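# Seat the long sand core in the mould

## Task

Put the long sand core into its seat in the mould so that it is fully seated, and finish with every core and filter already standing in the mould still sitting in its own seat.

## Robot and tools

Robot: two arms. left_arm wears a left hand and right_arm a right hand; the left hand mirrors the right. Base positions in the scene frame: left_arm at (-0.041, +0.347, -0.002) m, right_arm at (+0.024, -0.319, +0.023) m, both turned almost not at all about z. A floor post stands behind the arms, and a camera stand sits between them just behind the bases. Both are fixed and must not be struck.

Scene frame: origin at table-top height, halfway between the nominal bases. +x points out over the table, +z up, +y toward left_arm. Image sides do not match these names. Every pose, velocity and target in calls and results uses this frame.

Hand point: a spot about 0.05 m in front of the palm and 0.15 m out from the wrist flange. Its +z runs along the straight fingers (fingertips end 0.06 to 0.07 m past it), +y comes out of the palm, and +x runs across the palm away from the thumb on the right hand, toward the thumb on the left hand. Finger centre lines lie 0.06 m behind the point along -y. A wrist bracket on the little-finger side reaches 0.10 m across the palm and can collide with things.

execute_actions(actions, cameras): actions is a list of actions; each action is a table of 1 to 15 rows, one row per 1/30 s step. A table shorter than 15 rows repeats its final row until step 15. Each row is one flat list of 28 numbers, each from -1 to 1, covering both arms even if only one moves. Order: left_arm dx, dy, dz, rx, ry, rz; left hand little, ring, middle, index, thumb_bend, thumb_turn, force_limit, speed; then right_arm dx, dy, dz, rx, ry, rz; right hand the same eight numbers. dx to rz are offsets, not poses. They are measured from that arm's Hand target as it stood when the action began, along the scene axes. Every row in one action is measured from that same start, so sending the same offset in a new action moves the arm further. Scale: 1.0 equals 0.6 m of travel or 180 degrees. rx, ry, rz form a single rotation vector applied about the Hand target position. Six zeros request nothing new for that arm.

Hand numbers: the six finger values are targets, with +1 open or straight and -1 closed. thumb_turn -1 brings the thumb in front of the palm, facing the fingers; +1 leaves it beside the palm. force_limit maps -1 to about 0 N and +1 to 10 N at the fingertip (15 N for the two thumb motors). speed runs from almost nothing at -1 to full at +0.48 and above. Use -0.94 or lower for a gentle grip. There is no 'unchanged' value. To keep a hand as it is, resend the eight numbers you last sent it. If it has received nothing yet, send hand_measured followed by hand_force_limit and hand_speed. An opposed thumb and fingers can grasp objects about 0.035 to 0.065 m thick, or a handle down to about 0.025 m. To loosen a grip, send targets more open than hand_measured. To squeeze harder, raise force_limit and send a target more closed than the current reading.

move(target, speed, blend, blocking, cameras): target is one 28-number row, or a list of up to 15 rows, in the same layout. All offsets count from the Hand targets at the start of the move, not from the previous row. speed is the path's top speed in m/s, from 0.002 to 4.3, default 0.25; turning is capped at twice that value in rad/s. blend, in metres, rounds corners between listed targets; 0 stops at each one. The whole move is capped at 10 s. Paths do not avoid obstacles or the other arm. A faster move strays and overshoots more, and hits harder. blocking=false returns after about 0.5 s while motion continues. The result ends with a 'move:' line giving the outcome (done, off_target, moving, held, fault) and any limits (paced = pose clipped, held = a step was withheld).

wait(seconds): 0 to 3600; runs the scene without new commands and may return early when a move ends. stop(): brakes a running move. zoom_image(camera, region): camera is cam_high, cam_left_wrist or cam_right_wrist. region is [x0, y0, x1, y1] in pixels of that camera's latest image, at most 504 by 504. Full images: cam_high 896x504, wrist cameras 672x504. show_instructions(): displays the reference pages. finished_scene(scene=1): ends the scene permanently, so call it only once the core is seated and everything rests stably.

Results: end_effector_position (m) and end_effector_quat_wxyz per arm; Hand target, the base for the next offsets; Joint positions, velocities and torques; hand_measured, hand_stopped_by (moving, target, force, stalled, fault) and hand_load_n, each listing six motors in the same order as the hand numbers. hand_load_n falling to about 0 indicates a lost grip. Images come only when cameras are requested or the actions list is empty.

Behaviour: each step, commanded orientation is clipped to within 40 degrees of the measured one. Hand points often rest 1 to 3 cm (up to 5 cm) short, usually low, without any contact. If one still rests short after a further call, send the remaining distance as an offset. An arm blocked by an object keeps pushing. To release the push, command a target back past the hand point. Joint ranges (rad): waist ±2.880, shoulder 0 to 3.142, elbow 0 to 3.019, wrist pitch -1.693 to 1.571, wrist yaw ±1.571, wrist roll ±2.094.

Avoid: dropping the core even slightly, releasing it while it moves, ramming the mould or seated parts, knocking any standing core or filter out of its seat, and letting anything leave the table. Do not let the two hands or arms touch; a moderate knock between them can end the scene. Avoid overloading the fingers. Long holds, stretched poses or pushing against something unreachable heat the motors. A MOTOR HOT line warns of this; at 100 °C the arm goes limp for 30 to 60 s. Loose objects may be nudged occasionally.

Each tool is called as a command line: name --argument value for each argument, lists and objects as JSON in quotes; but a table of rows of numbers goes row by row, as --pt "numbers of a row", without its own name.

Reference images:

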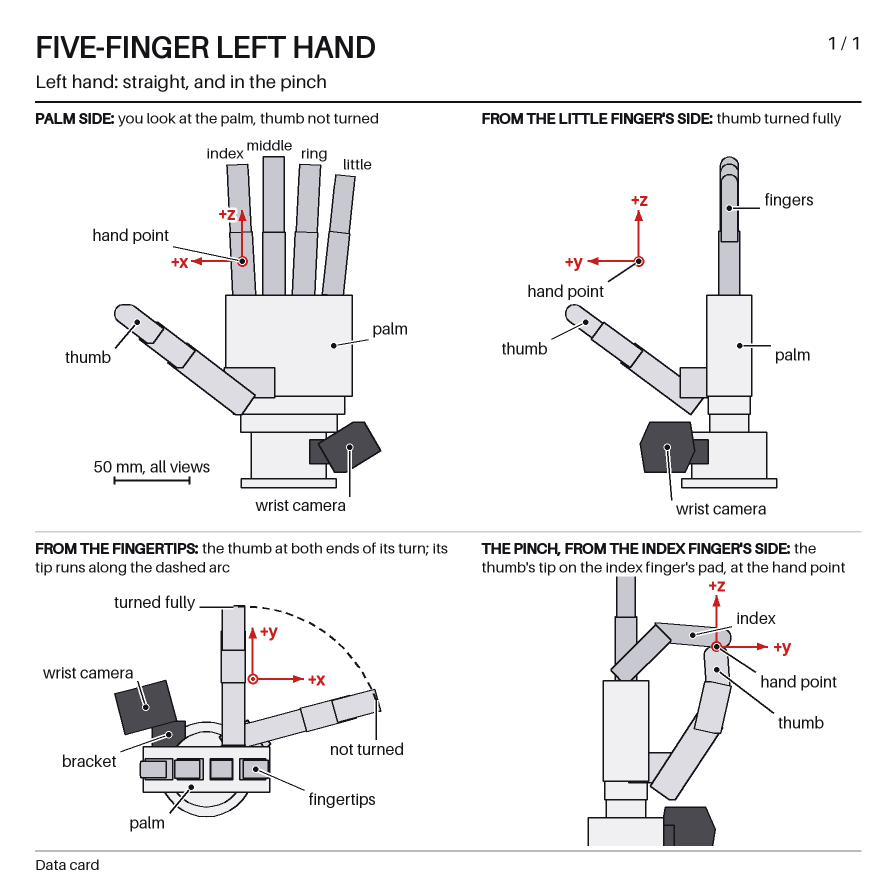

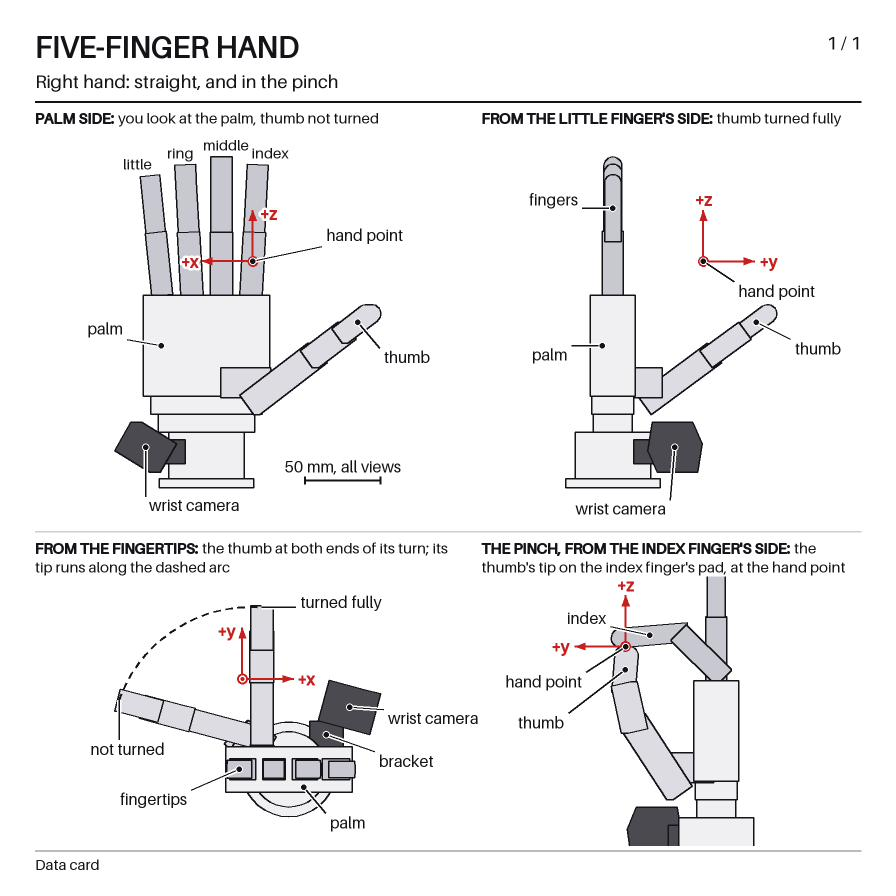

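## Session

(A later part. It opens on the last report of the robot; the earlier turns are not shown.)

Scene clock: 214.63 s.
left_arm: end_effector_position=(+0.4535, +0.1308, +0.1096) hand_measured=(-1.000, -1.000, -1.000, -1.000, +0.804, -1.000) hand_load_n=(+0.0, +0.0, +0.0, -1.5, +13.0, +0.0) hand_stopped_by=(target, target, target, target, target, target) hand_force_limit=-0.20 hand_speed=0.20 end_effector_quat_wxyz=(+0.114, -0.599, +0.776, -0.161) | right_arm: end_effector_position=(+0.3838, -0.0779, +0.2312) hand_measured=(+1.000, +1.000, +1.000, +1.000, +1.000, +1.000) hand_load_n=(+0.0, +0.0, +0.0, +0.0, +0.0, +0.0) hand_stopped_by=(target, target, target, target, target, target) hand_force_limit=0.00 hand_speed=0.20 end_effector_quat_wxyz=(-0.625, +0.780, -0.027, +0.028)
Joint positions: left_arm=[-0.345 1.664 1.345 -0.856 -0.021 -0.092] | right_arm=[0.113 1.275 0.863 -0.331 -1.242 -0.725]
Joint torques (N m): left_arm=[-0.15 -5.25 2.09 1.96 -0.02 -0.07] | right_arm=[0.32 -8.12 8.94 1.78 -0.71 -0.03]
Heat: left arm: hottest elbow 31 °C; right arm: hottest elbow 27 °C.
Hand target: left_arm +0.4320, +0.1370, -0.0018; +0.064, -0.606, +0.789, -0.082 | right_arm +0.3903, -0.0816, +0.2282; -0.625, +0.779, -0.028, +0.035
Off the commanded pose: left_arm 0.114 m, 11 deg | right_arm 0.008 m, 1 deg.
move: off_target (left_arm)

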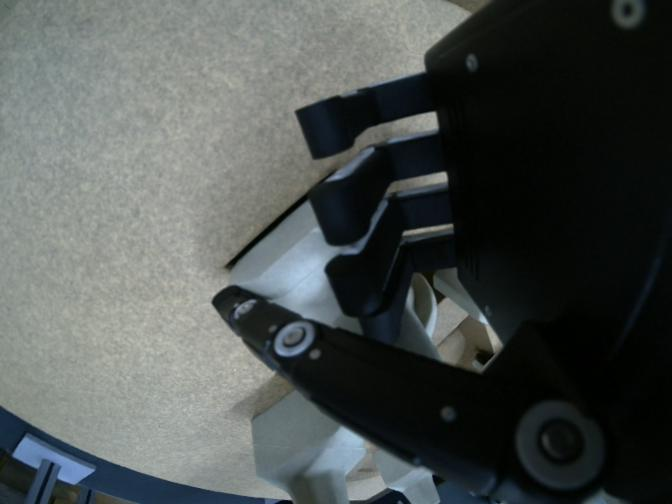

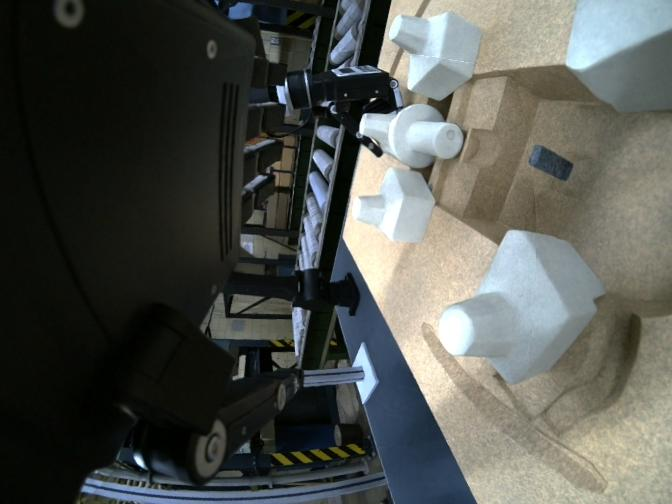

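move --target '[0,0,0.25,0,0,0,-1,-1,-1,-1,0.8,-1,-0.2,0.2,0,0,0,0,0,0,1,1,1,1,1,1,0,0.2]' --speed 0.15 --cameras '["all"]'

Scene clock: 217.20 s.
left_arm: end_effector_position=(+0.4209, +0.1429, +0.1341) hand_measured=(-1.000, -1.000, -1.000, -1.000, +0.800, -1.000) hand_load_n=(+0.0, +0.0, +0.0, +0.0, +0.0, +0.0) hand_stopped_by=(target, target, target, target, target, target) hand_force_limit=-0.20 hand_speed=0.20 end_effector_quat_wxyz=(+0.057, -0.611, +0.786, -0.069) | right_arm: end_effector_position=(+0.3838, -0.0779, +0.2312) hand_measured=(+1.000, +1.000, +1.000, +1.000, +1.000, +1.000) hand_load_n=(+0.0, +0.0, +0.0, +0.0, +0.0, +0.0) hand_stopped_by=(target, target, target, target, target, target) hand_force_limit=0.00 hand_speed=0.20 end_effector_quat_wxyz=(-0.625, +0.780, -0.027, +0.028)
Joint positions: left_arm=[-0.344 1.705 1.478 -1.165 -0.023 -0.101] | right_arm=[0.113 1.275 0.863 -0.331 -1.242 -0.725]
Joint torques (N m): left_arm=[-0.09 -16.79 10.43 0.28 0.06 0] | right_arm=[0.38 -8.06 8.8 1.72 -0.71 -0.07]
Heat: left arm: hottest elbow 31 °C; right arm: hottest elbow 27 °C.
Hand target: left_arm +0.4321, +0.1370, +0.1482; +0.064, -0.606, +0.789, -0.082 | right_arm +0.3903, -0.0816, +0.2282; -0.625, +0.779, -0.028, +0.035
Off the commanded pose: left_arm 0.019 m, 2 deg | right_arm 0.008 m, 1 deg.
move: off_target (left_arm)

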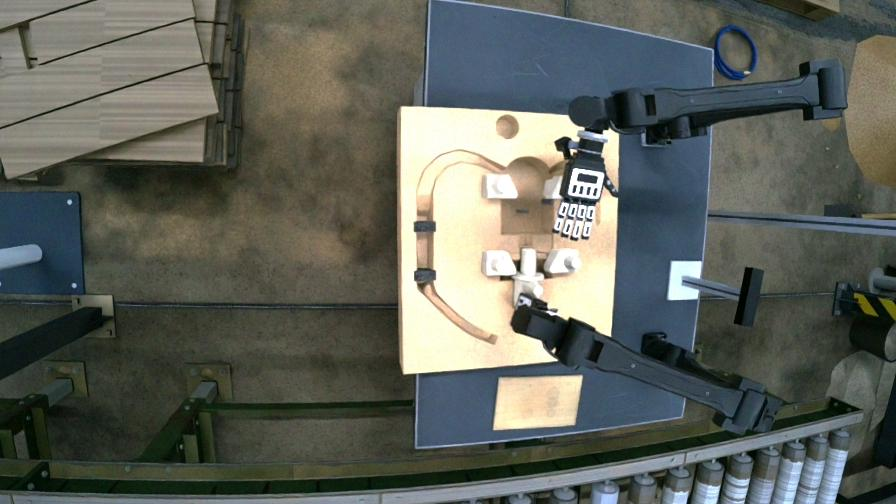

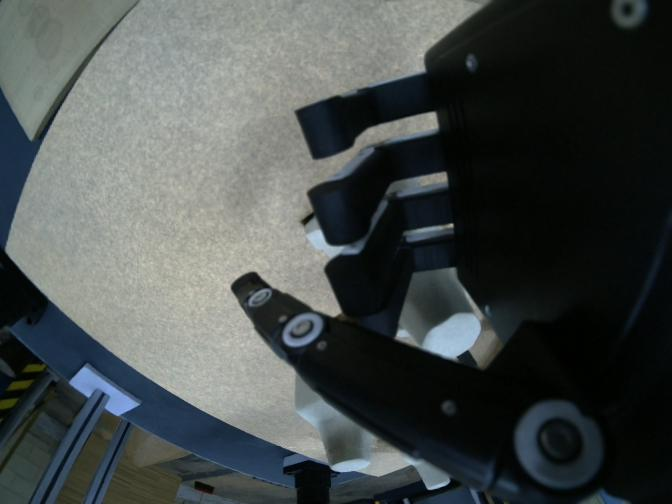

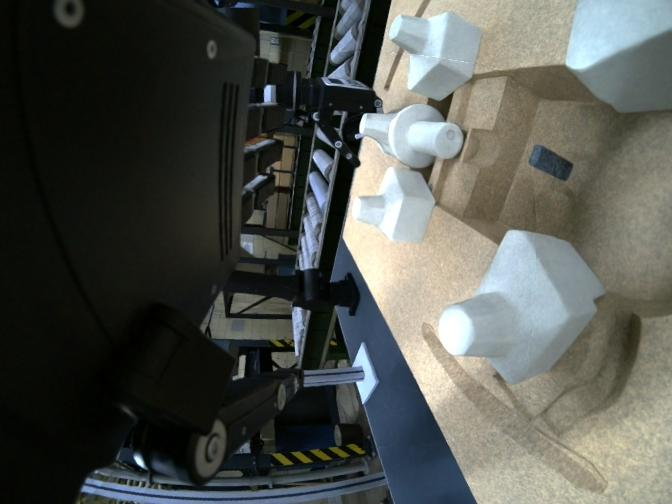

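zoom_image --camera "cam_right_wrist" --region '[340, 80, 500, 200]'

zoom_image --camera "cam_high" --region '[470, 230, 600, 330]'

Scaled by 3.150 from the camera's image (finer frame: 960x720).

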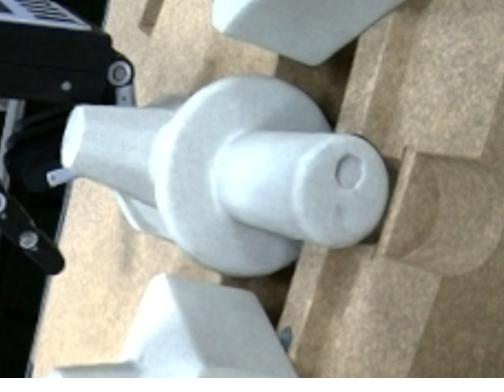

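Scaled by 3.877.

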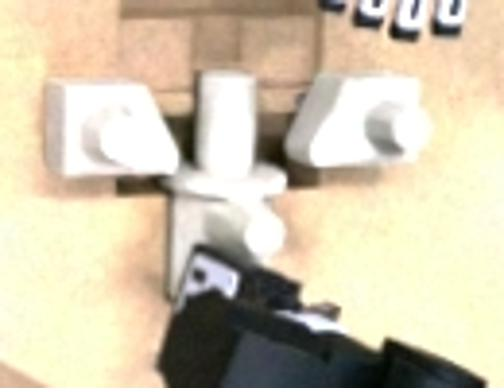

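move --pt "0.0 0.0 0.17 -0.0545 -0.204 0 1 1 0.25 0.25 0.8 -1 -0.2 0.2 0 0 0 0 0 0 1 1 1 1 1 1 0 0.2" --pt "0.0325 -0.0865 0.17 -0.0545 -0.204 0 1 1 0.25 0.25 0.8 -1 -0.2 0.2 0 0 0 0 0 0 1 1 1 1 1 1 0 0.2" --pt "0.0325 -0.0865 0.093 -0.0545 -0.204 0 1 1 0.25 0.25 0.8 -1 -0.2 0.2 0 0 0 0 0 0 1 1 1 1 1 1 0 0.2" --speed 0.2 --cameras '["cam_high","cam_left_wrist"]'

Scene clock: 223.53 s.
left_arm: end_effector_position=(+0.4499, +0.0858, +0.2108) hand_measured=(+1.000, +1.000, +0.250, +0.250, +0.800, -1.000) hand_load_n=(+0.0, +0.0, +0.0, +0.0, +0.0, +0.0) hand_stopped_by=(target, target, target, target, target, target) hand_force_limit=-0.20 hand_speed=0.20 end_effector_quat_wxyz=(+0.259, -0.548, +0.721, -0.335) | right_arm: end_effector_position=(+0.3838, -0.0779, +0.2312) hand_measured=(+1.000, +1.000, +1.000, +1.000, +1.000, +1.000) hand_load_n=(+0.0, +0.0, +0.0, +0.0, +0.0, +0.0) hand_stopped_by=(target, target, target, target, target, target) hand_force_limit=0.00 hand_speed=0.20 end_effector_quat_wxyz=(-0.625, +0.780, -0.027, +0.028)
Joint positions: left_arm=[-0.47 1.37 1.149 -0.487 -0.164 -0.131] | right_arm=[0.113 1.275 0.863 -0.331 -1.242 -0.725]
Joint torques (N m): left_arm=[0.21 -12.04 7.83 2.03 -0.2 -0.16] | right_arm=[1.55 -6.89 8.94 1.63 -0.71 0.04]
Heat: left arm: hottest elbow 32 °C; right arm: hottest elbow 27 °C.
Hand target: left_arm +0.4516, +0.0852, +0.2039; +0.258, -0.552, +0.719, -0.335 | right_arm +0.3903, -0.0816, +0.2282; -0.625, +0.779, -0.028, +0.035
Off the commanded pose: left_arm 0.007 m, 1 deg | right_arm 0.008 m, 1 deg.
move: done

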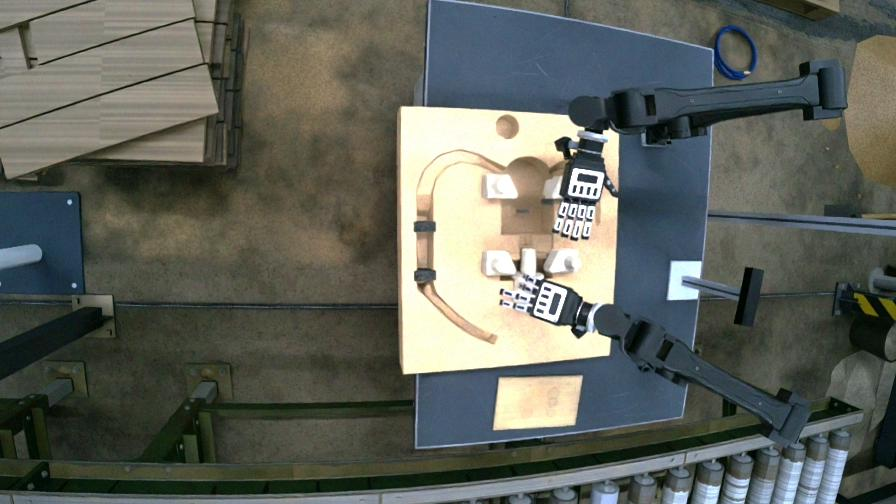

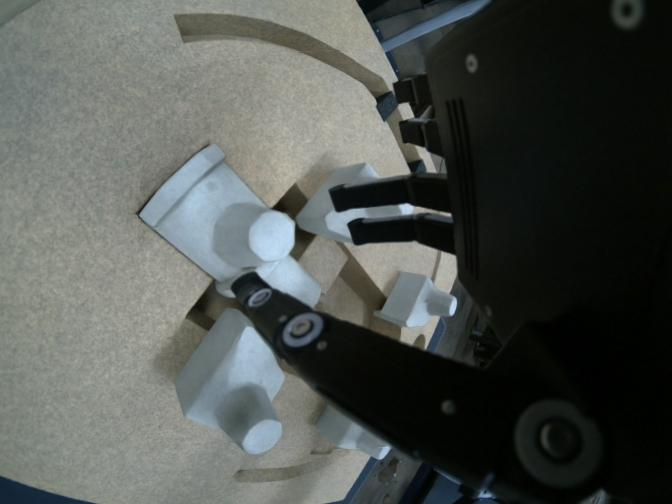

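zoom_image --camera "cam_left_wrist" --region '[120, 130, 320, 310]'

Scaled by 2.520 from the camera's image (finer frame: 960x720).

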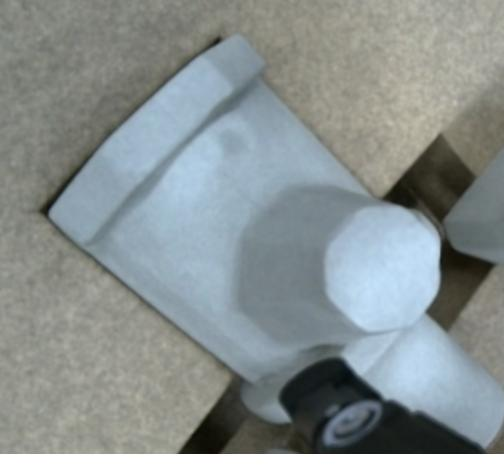

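move --pt "0 -0.0052 -0.0598 0 0 0 1 1 0.25 0.25 0.8 -1 -0.2 0.2 0 0 0 0 0 0 1 1 1 1 1 1 0 0.2" --pt "0 -0.0052 -0.0598 0 0 0 1 1 0.05 0.05 0.7 -1 -0.2 0.2 0 0 0 0 0 0 1 1 1 1 1 1 0 0.2" --pt "0 -0.0052 -0.0598 0 0 0 1 1 -0.54 -0.64 0.17 -1 0.7 -0.92 0 0 0 0 0 0 1 1 1 1 1 1 0 0.2" --speed 0.08 --cameras '["cam_left_wrist"]'

Scene clock: 229.27 s.
left_arm: end_effector_position=(+0.4525, +0.0853, +0.1741) hand_measured=(+1.000, +1.000, -0.096, -0.382, +0.538, -1.000) hand_load_n=(+0.0, +0.0, +9.0, +8.0, +13.0, +0.0) hand_stopped_by=(target, target, force, force, force, target) hand_force_limit=0.70 hand_speed=-0.92 end_effector_quat_wxyz=(+0.260, -0.552, +0.718, -0.334) | right_arm: end_effector_position=(+0.3838, -0.0779, +0.2312) hand_measured=(+1.000, +1.000, +1.000, +1.000, +1.000, +1.000) hand_load_n=(+0.0, +0.0, +0.0, +0.0, +0.0, +0.0) hand_stopped_by=(target, target, target, target, target, target) hand_force_limit=0.00 hand_speed=0.20 end_effector_quat_wxyz=(-0.625, +0.780, -0.027, +0.028)
Joint positions: left_arm=[-0.47 1.403 1.082 -0.388 -0.169 -0.139] | right_arm=[0.113 1.275 0.863 -0.331 -1.242 -0.725]
Joint torques (N m): left_arm=[-0.44 -12.28 7.65 1.96 -0.16 -0.11] | right_arm=[-0.32 -7.82 8.99 1.62 -0.75 -0.04]
Heat: left arm: hottest elbow 31 °C; right arm: hottest elbow 27 °C.
Hand target: left_arm +0.4515, +0.0821, +0.1680; +0.258, -0.552, +0.719, -0.335 | right_arm +0.3903, -0.0816, +0.2282; -0.625, +0.779, -0.028, +0.035
Off the commanded pose: left_arm 0.007 m, 0 deg | right_arm 0.008 m, 1 deg.
move: done

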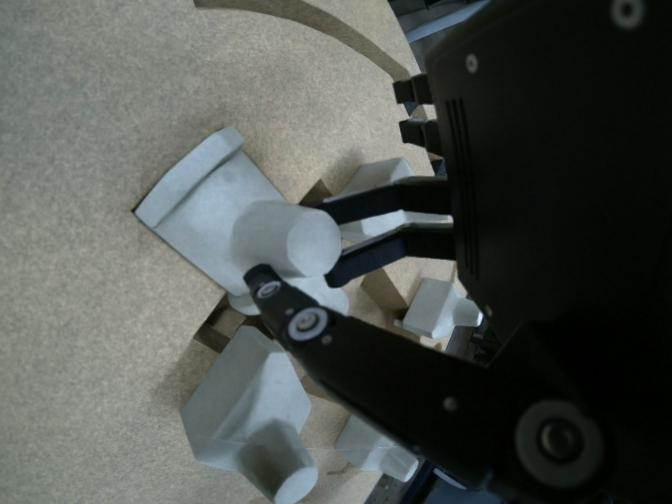

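move --target '[0,0,0.05,0,0,0,1,1,-0.54,-0.64,0.17,-1,0.7,-0.92,0,0,0,0,0,0,1,1,1,1,1,1,0,0.2]' --speed 0.03 --cameras '["cam_left_wrist","cam_right_wrist"]'

Scene clock: 230.80 s.
left_arm: end_effector_position=(+0.4497, +0.0865, +0.1741) hand_measured=(+1.000, +1.000, -0.096, -0.380, +0.538, -1.000) hand_load_n=(+0.0, +0.0, +11.0, +9.0, +11.0, +1.0) hand_stopped_by=(target, target, force, force, force, target) hand_force_limit=0.70 hand_speed=-0.92 end_effector_quat_wxyz=(+0.255, -0.558, +0.719, -0.327) | right_arm: end_effector_position=(+0.3838, -0.0779, +0.2312) hand_measured=(+1.000, +1.000, +1.000, +1.000, +1.000, +1.000) hand_load_n=(+0.0, +0.0, +0.0, +0.0, +0.0, +0.0) hand_stopped_by=(target, target, target, target, target, target) hand_force_limit=0.00 hand_speed=0.20 end_effector_quat_wxyz=(-0.625, +0.780, -0.027, +0.028)
Joint positions: left_arm=[-0.47 1.403 1.091 -0.417 -0.171 -0.149] | right_arm=[0.113 1.275 0.863 -0.331 -1.242 -0.725]
Joint torques (N m): left_arm=[-0.32 -14.45 10.95 0.24 -0.11 -0.03] | right_arm=[0.26 -7.59 8.99 1.55 -0.67 -0.04]
Heat: left arm: hottest elbow 31 °C; right arm: hottest elbow 27 °C.
Hand target: left_arm +0.4516, +0.0820, +0.1980; +0.258, -0.552, +0.719, -0.335 | right_arm +0.3903, -0.0816, +0.2282; -0.625, +0.779, -0.028, +0.035
Off the commanded pose: left_arm 0.024 m, 1 deg | right_arm 0.008 m, 1 deg.
move: off_target (left_arm)

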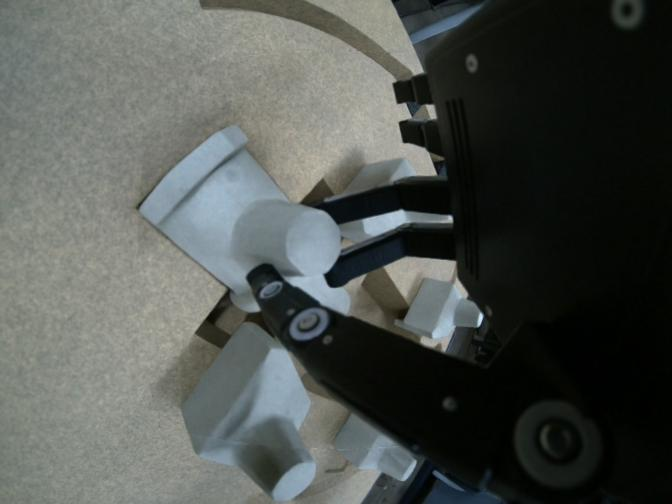

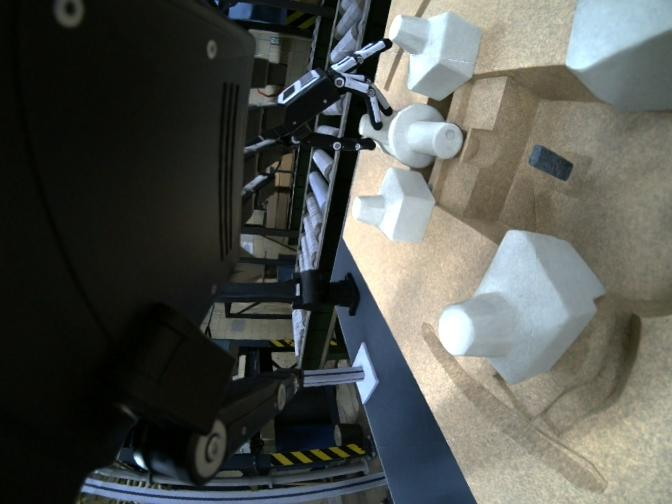

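move --target '[0,0,0.04,0,0,0,1,1,-0.54,-0.64,0.17,-1,0.7,-0.92,0,0,0,0,0,0,1,1,1,1,1,1,0,0.2]' --speed 0.03 --cameras '["cam_left_wrist","cam_right_wrist"]'

Scene clock: 232.37 s.
left_arm: end_effector_position=(+0.4459, +0.0882, +0.1799) hand_measured=(+1.000, +1.000, -0.094, -0.382, +0.538, -1.000) hand_load_n=(+0.0, +0.0, +17.0, +1.5, +6.5, +2.5) hand_stopped_by=(target, target, force, force, force, target) hand_force_limit=0.70 hand_speed=-0.92 end_effector_quat_wxyz=(+0.248, -0.562, +0.725, -0.313) | right_arm: end_effector_position=(+0.3838, -0.0779, +0.2312) hand_measured=(+1.000, +1.000, +1.000, +1.000, +1.000, +1.000) hand_load_n=(+0.0, +0.0, +0.0, +0.0, +0.0, +0.0) hand_stopped_by=(target, target, target, target, target, target) hand_force_limit=0.00 hand_speed=0.20 end_effector_quat_wxyz=(-0.625, +0.780, -0.027, +0.028)
Joint positions: left_arm=[-0.47 1.403 1.122 -0.483 -0.171 -0.152] | right_arm=[0.113 1.275 0.863 -0.331 -1.242 -0.725]
Joint torques (N m): left_arm=[-0.26 -15.74 12.16 0.24 -0.11 -0.01] | right_arm=[1.14 -7.82 8.87 1.77 -0.67 0.01]
Heat: left arm: hottest elbow 32 °C; right arm: hottest elbow 27 °C.
Hand target: left_arm +0.4516, +0.0820, +0.2221; +0.258, -0.552, +0.719, -0.335 | right_arm +0.3903, -0.0816, +0.2282; -0.625, +0.779, -0.028, +0.035
Off the commanded pose: left_arm 0.043 m, 3 deg | right_arm 0.008 m, 1 deg.
move: off_target (left_arm)

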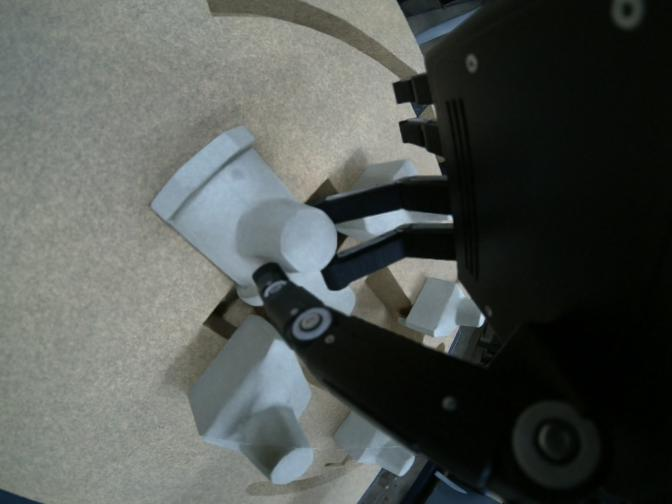

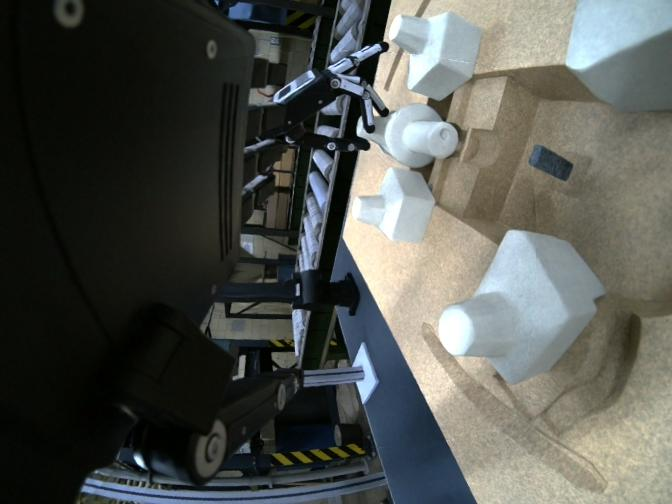

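zoom_image --camera "cam_right_wrist" --region '[340, 80, 500, 200]'

zoom_image --camera "cam_left_wrist" --region '[130, 110, 370, 330]'

Scaled by 3.150 from the camera's image (finer frame: 960x720).

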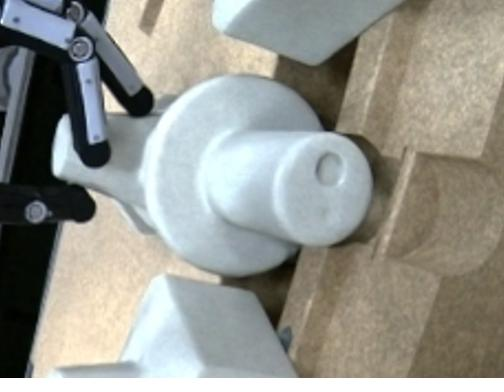

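Scaled by 2.100 from the camera's image (finer frame: 960x720).

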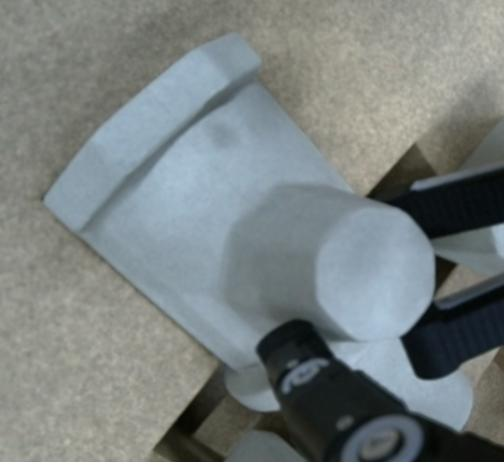

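move --target '[0,0,0.04,0,0,0,1,1,-0.54,-0.64,0.17,-1,0.7,-0.92,0,0,0,0,0,0,1,1,1,1,1,1,0,0.2]' --speed 0.03 --cameras '["cam_left_wrist","cam_right_wrist"]'

zoom_image --camera "cam_right_wrist" --region '[340, 80, 500, 200]'

zoom_image --camera "cam_left_wrist" --region '[130, 110, 370, 330]'

Scene clock: 234.37 s.
left_arm: end_effector_position=(+0.4419, +0.0903, +0.2233) hand_measured=(+1.000, +1.000, -0.096, -0.382, +0.534, -1.000) hand_load_n=(+0.0, +0.0, +0.0, +0.0, +0.0, +0.0) hand_stopped_by=(target, target, force, force, force, target) hand_force_limit=0.70 hand_speed=-0.92 end_effector_quat_wxyz=(+0.251, -0.560, +0.722, -0.320) | right_arm: end_effector_position=(+0.3838, -0.0779, +0.2312) hand_measured=(+1.000, +1.000, +1.000, +1.000, +1.000, +1.000) hand_load_n=(+0.0, +0.0, +0.0, +0.0, +0.0, -0.5) hand_stopped_by=(target, target, target, target, target, target) hand_force_limit=0.00 hand_speed=0.20 end_effector_quat_wxyz=(-0.625, +0.780, -0.027, +0.028)
Joint positions: left_arm=[-0.47 1.357 1.186 -0.575 -0.171 -0.152] | right_arm=[0.113 1.275 0.863 -0.331 -1.242 -0.725]
Joint torques (N m): left_arm=[-0.32 -12.34 11.85 1.13 -0.11 -0.01] | right_arm=[0.03 -7.77 9.01 1.74 -0.67 0.01]
Heat: left arm: hottest elbow 32 °C; right arm: hottest elbow 27 °C.
Hand target: left_arm +0.4516, +0.0820, +0.2461; +0.258, -0.552, +0.719, -0.335 | right_arm +0.3903, -0.0816, +0.2282; -0.625, +0.779, -0.028, +0.035
Off the commanded pose: left_arm 0.026 m, 2 deg | right_arm 0.008 m, 1 deg.
move: off_target (left_arm)

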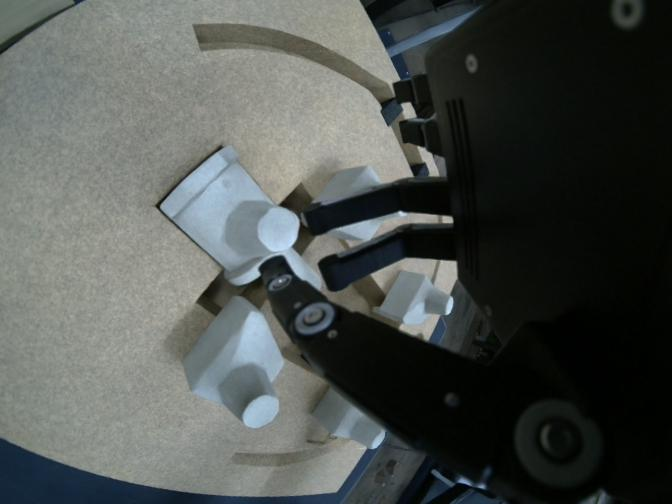

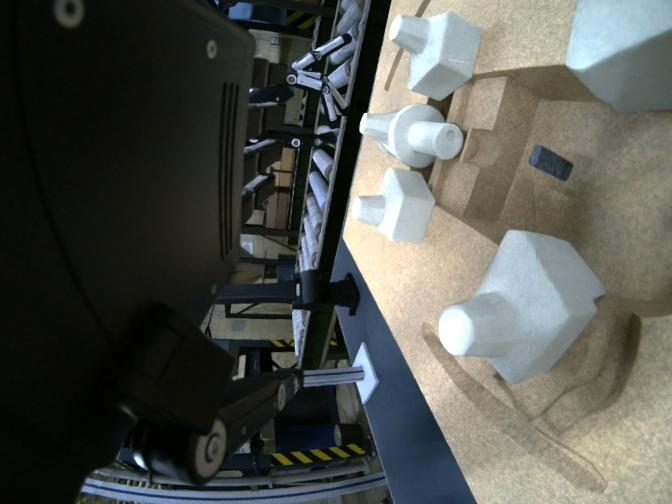

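Scaled by 3.150 from the camera's image (finer frame: 960x720).

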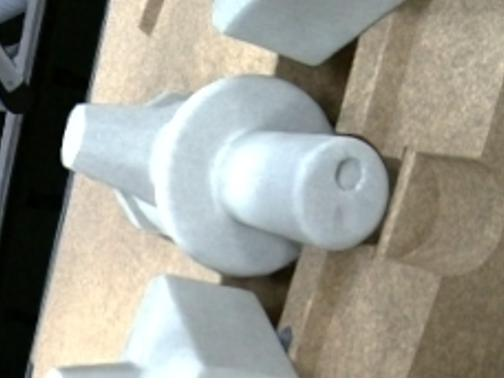

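Scaled by 2.100 from the camera's image (finer frame: 960x720).

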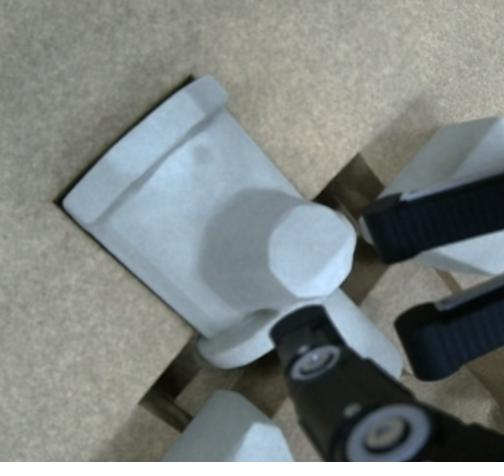

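move --pt "0 0 0 0 0 0 1 1 0.25 0.25 0.8 -1 -0.2 0.2 0 0 0 0 0 0 1 1 1 1 1 1 0 0.2" --pt "0.003 0.0 -0.145 0 0 0 1 1 0.2 0.2 0.75 -1 -0.2 0.2 0 0 0 0 0 0 1 1 1 1 1 1 0 0.2" --speed 0.08 --cameras '["all"]'

Scene clock: 239.70 s.
left_arm: end_effector_position=(+0.4541, +0.0840, +0.1672) hand_measured=(+1.000, +1.000, +0.200, +0.200, +0.750, -1.000) hand_load_n=(+0.0, +0.0, +0.0, +0.0, +0.0, +0.0) hand_stopped_by=(target, target, target, target, target, target) hand_force_limit=-0.20 hand_speed=0.20 end_effector_quat_wxyz=(+0.258, -0.557, +0.714, -0.337) | right_arm: end_effector_position=(+0.3838, -0.0779, +0.2312) hand_measured=(+1.000, +1.000, +1.000, +1.000, +1.000, +1.000) hand_load_n=(+0.0, +0.0, +0.0, -0.5, +0.0, -0.5) hand_stopped_by=(target, target, target, target, target, target) hand_force_limit=0.00 hand_speed=0.20 end_effector_quat_wxyz=(-0.625, +0.780, -0.027, +0.028)
Joint positions: left_arm=[-0.47 1.412 1.071 -0.365 -0.171 -0.152] | right_arm=[0.113 1.275 0.863 -0.331 -1.242 -0.725]
Joint torques (N m): left_arm=[-0.09 -12.16 7.49 2.06 -0.07 0.01] | right_arm=[0.15 -7.71 9.02 1.68 -0.67 -0.01]
Heat: left arm: hottest elbow 32 °C; right arm: hottest elbow 27 °C.
Hand target: left_arm +0.4534, +0.0820, +0.1589; +0.258, -0.552, +0.719, -0.335 | right_arm +0.3903, -0.0816, +0.2282; -0.625, +0.779, -0.028, +0.035
Off the commanded pose: left_arm 0.008 m, 1 deg | right_arm 0.008 m, 1 deg.
move: done

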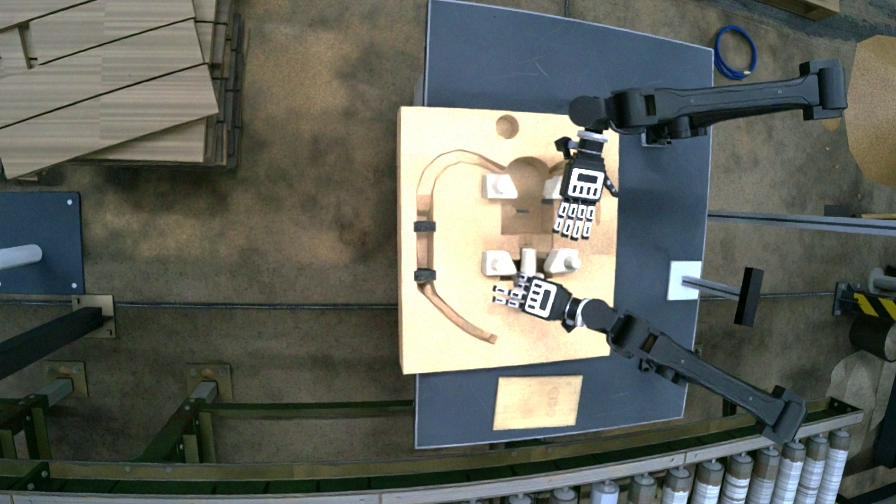

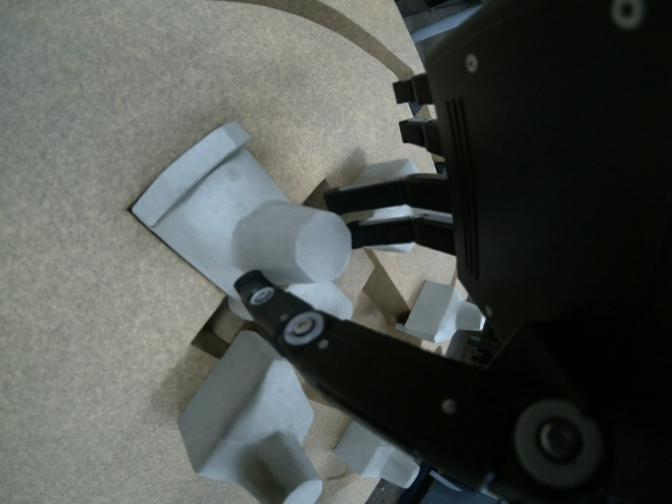

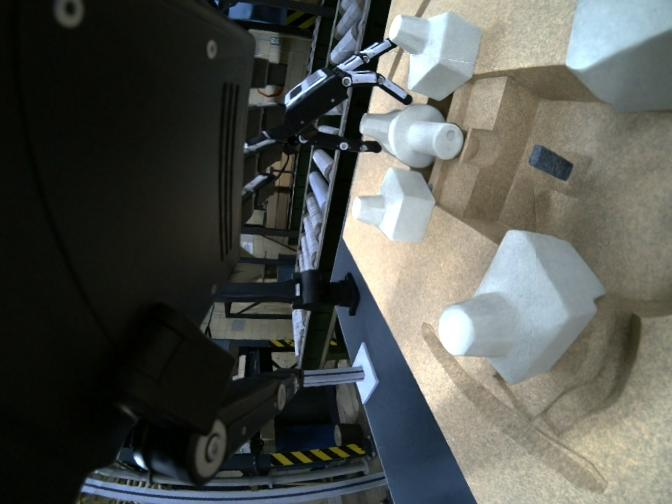

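move --pt "0.0 0.004 0.05 0 0 0 1 1 0.2 0.2 0.75 -1 -0.2 0.2 0 0 0 0 0 0 1 1 1 1 1 1 0 0.2" --pt "0.0 0.004 0.05 0 0 0.083 1 1 0.2 0.2 0.75 -1 -0.2 0.2 0 0 0 0 0 0 1 1 1 1 1 1 0 0.2" --pt "0.0 0.004 -0.02 0 0 0.083 1 1 0.2 0.2 0.75 -1 -0.2 0.2 0 0 0 0 0 0 1 1 1 1 1 1 0 0.2" --speed 0.08 --cameras '["all"]'

Scene clock: 244.30 s.
left_arm: end_effector_position=(+0.4557, +0.0903, +0.1558) hand_measured=(+1.000, +1.000, +0.200, +0.200, +0.750, -1.000) hand_load_n=(+0.0, +0.0, +0.0, +0.0, +0.0, +0.0) hand_stopped_by=(target, target, target, target, target, target) hand_force_limit=-0.20 hand_speed=0.20 end_effector_quat_wxyz=(-0.302, +0.641, -0.639, +0.299) | right_arm: end_effector_position=(+0.3838, -0.0779, +0.2312) hand_measured=(+1.000, +1.000, +1.000, +1.000, +1.000, +1.000) hand_load_n=(+0.0, +0.0, +0.0, +0.0, +0.0, +0.0) hand_stopped_by=(target, target, target, target, target, target) hand_force_limit=0.00 hand_speed=0.20 end_effector_quat_wxyz=(-0.625, +0.780, -0.027, +0.028)
Joint positions: left_arm=[-0.524 1.433 1.07 -0.407 -0.406 -0.361] | right_arm=[0.113 1.275 0.863 -0.331 -1.242 -0.725]
Joint torques (N m): left_arm=[-0.56 -12.22 7.35 1.91 -0.32 -0.15] | right_arm=[1.03 -7.41 9.05 1.62 -0.64 0]
Heat: left arm: hottest elbow 32 °C; right arm: hottest elbow 27 °C.
Hand target: left_arm +0.4533, +0.0844, +0.1471; -0.299, +0.641, -0.641, +0.298 | right_arm +0.3903, -0.0816, +0.2282; -0.625, +0.779, -0.028, +0.035
Off the commanded pose: left_arm 0.011 m, 0 deg | right_arm 0.008 m, 1 deg.
move: off_target (left_arm)

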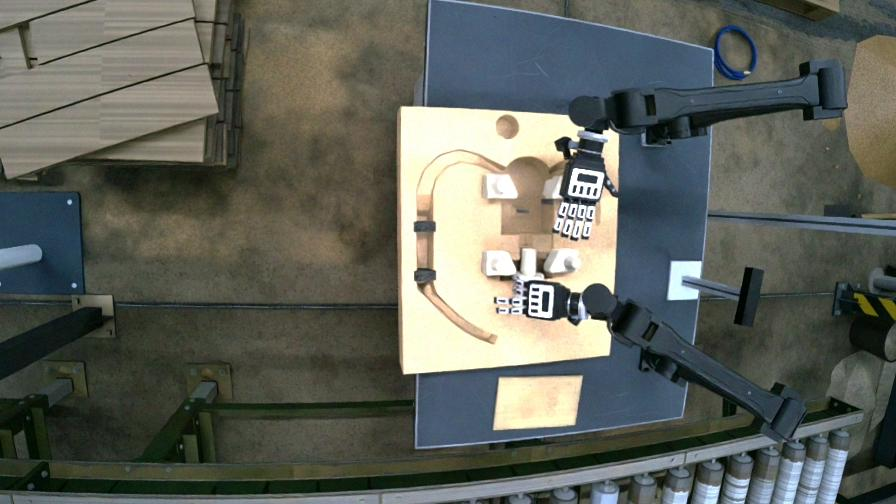

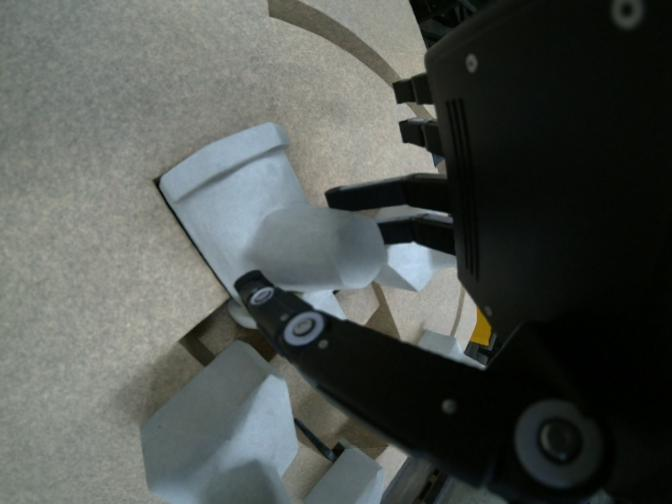

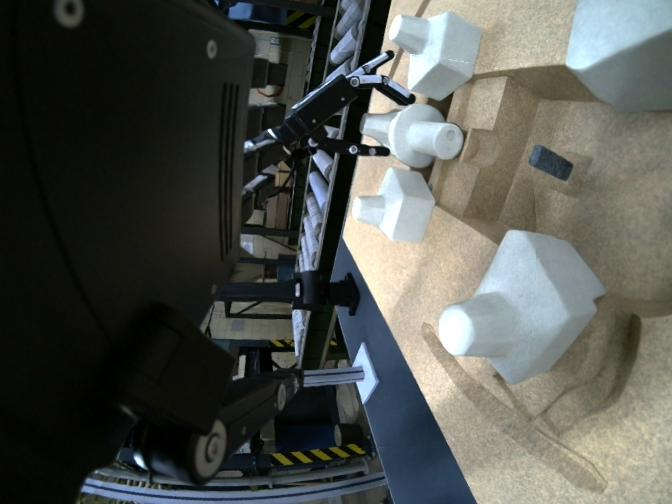

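zoom_image --camera "cam_high" --region '[480, 240, 600, 330]'

zoom_image --camera "cam_left_wrist" --region '[140, 100, 460, 340]'

Scaled by 4.200.

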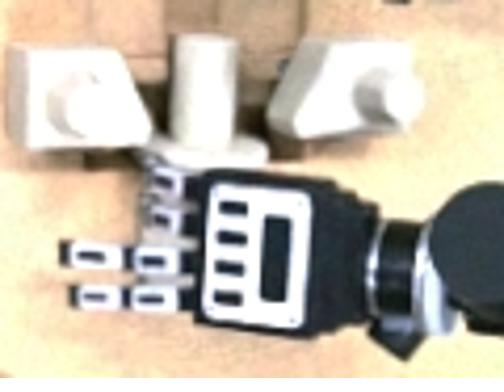

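Scaled by 1.575 from the camera's image (finer frame: 960x720).

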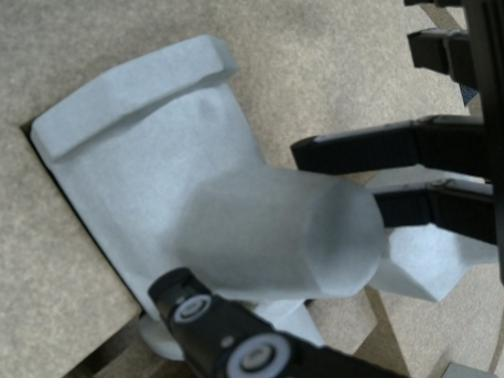

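move --pt "0.0 -0.008 0.0 0 0 0 1 1 0.2 0.2 0.75 -1 -0.2 0.2 0 0 0 0 0 0 1 1 1 1 1 1 0 0.2" --pt "0.0 -0.008 0.0 0 0 0 1 1 -0.541 -0.641 0.171 -1 0.7 -0.9 0 0 0 0 0 0 1 1 1 1 1 1 0 0.2" --speed 0.05 --cameras '["cam_left_wrist"]'

Scene clock: 247.00 s.
left_arm: end_effector_position=(+0.4573, +0.0861, +0.1558) hand_measured=(+1.000, +1.000, -0.048, +0.082, +0.590, -1.000) hand_load_n=(+0.0, +0.0, +9.0, +9.5, +12.5, +0.0) hand_stopped_by=(target, target, force, force, force, target) hand_force_limit=0.70 hand_speed=-0.90 end_effector_quat_wxyz=(-0.305, +0.645, -0.632, +0.303) | right_arm: end_effector_position=(+0.3838, -0.0779, +0.2312) hand_measured=(+1.000, +1.000, +1.000, +1.000, +1.000, +1.000) hand_load_n=(+0.0, +0.0, +0.0, +0.0, +0.0, +0.0) hand_stopped_by=(target, target, target, target, target, target) hand_force_limit=0.00 hand_speed=0.20 end_effector_quat_wxyz=(-0.625, +0.780, -0.027, +0.028)
Joint positions: left_arm=[-0.533 1.438 1.07 -0.395 -0.42 -0.378] | right_arm=[0.113 1.275 0.863 -0.331 -1.242 -0.725]
Joint torques (N m): left_arm=[-0.73 -12.16 7.84 1.4 -0.06 -0.06] | right_arm=[0.5 -7.88 8.77 1.63 -0.64 -0.04]
Heat: left arm: hottest elbow 32 °C; right arm: hottest elbow 27 °C.
Hand target: left_arm +0.4533, +0.0796, +0.1471; -0.299, +0.641, -0.641, +0.298 | right_arm +0.3903, -0.0816, +0.2282; -0.625, +0.779, -0.028, +0.035
Off the commanded pose: left_arm 0.012 m, 1 deg | right_arm 0.008 m, 1 deg.
move: off_target (left_arm); target 2's new numbers were sent with left_arm's hand 0.011 m and 1 deg from that target

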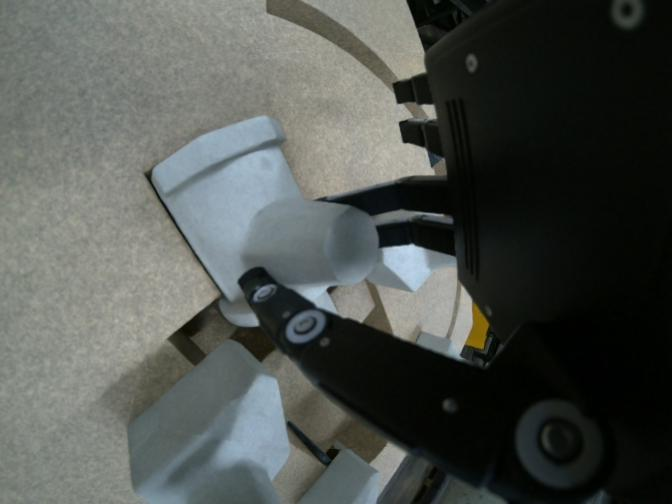

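move --pt "0.0 0.0 0.0 0 0 0 1 1 -0.6 -0.6 0.1 -1 1 -0.5 0 0 0 0 0 0 1 1 1 1 1 1 0 0.2" --pt "0.0 0.0 0.06 0 0 0 1 1 -0.6 -0.6 0.1 -1 1 -0.5 0 0 0 0 0 0 1 1 1 1 1 1 0 0.2" --speed 0.04 --cameras '["cam_left_wrist","cam_right_wrist"]'

zoom_image --camera "cam_right_wrist" --region '[340, 80, 500, 200]'

Scene clock: 249.07 s.
left_arm: end_effector_position=(+0.4555, +0.0869, +0.1567) hand_measured=(+1.000, +1.000, -0.078, +0.050, +0.582, -1.000) hand_load_n=(+0.0, +0.0, +14.5, +15.5, +14.0, +0.0) hand_stopped_by=(target, target, force, force, force, target) hand_force_limit=1.00 hand_speed=-0.50 end_effector_quat_wxyz=(-0.300, +0.653, -0.631, +0.292) | right_arm: end_effector_position=(+0.3838, -0.0779, +0.2312) hand_measured=(+1.000, +1.000, +1.000, +1.000, +1.000, +1.000) hand_load_n=(+0.0, +0.0, +0.0, +0.0, +0.0, +0.0) hand_stopped_by=(target, target, target, target, target, target) hand_force_limit=0.00 hand_speed=0.20 end_effector_quat_wxyz=(-0.625, +0.780, -0.027, +0.028)
Joint positions: left_arm=[-0.533 1.443 1.091 -0.441 -0.423 -0.4] | right_arm=[0.113 1.275 0.863 -0.331 -1.242 -0.725]
Joint torques (N m): left_arm=[-0.67 -15.33 10.85 -0.21 0.07 0.14] | right_arm=[-0.56 -7.94 8.72 1.59 -0.73 -0.03]
Heat: left arm: hottest elbow 32 °C; right arm: hottest elbow 27 °C.
Hand target: left_arm +0.4533, +0.0795, +0.1829; -0.299, +0.641, -0.641, +0.298 | right_arm +0.3903, -0.0816, +0.2282; -0.625, +0.779, -0.028, +0.035
Off the commanded pose: left_arm 0.027 m, 2 deg | right_arm 0.008 m, 1 deg.
move: off_target (left_arm)

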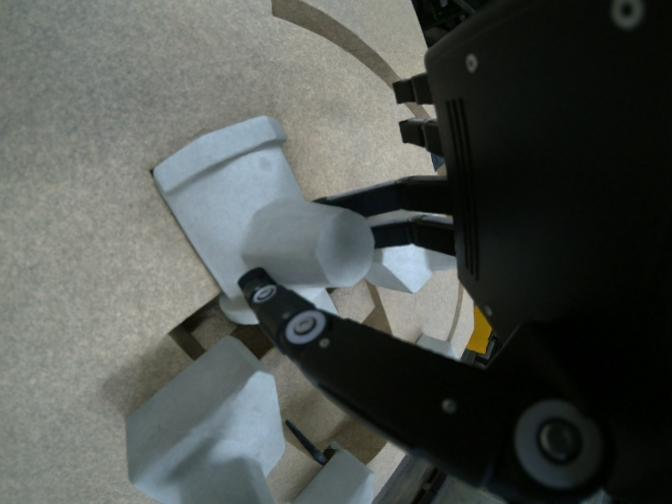

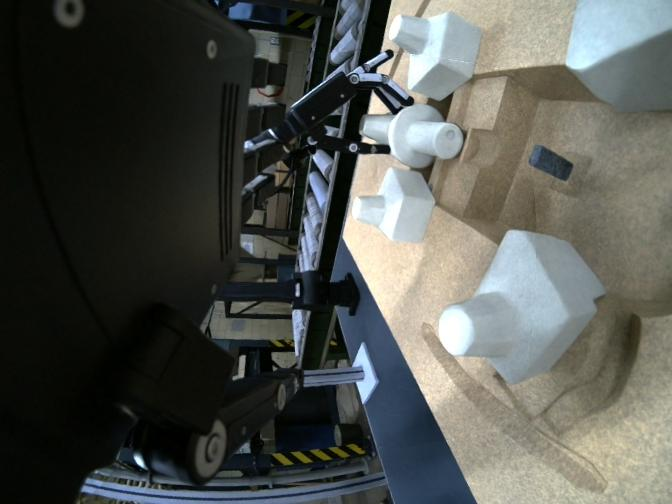

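Scaled by 3.150 from the camera's image (finer frame: 960x720).

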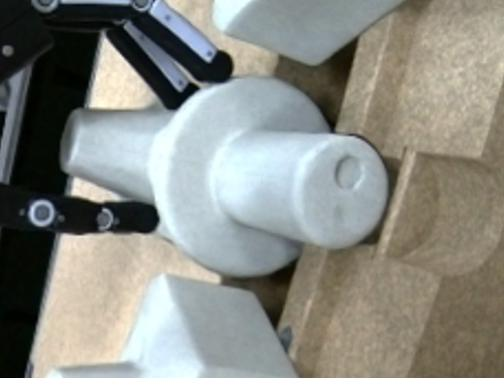

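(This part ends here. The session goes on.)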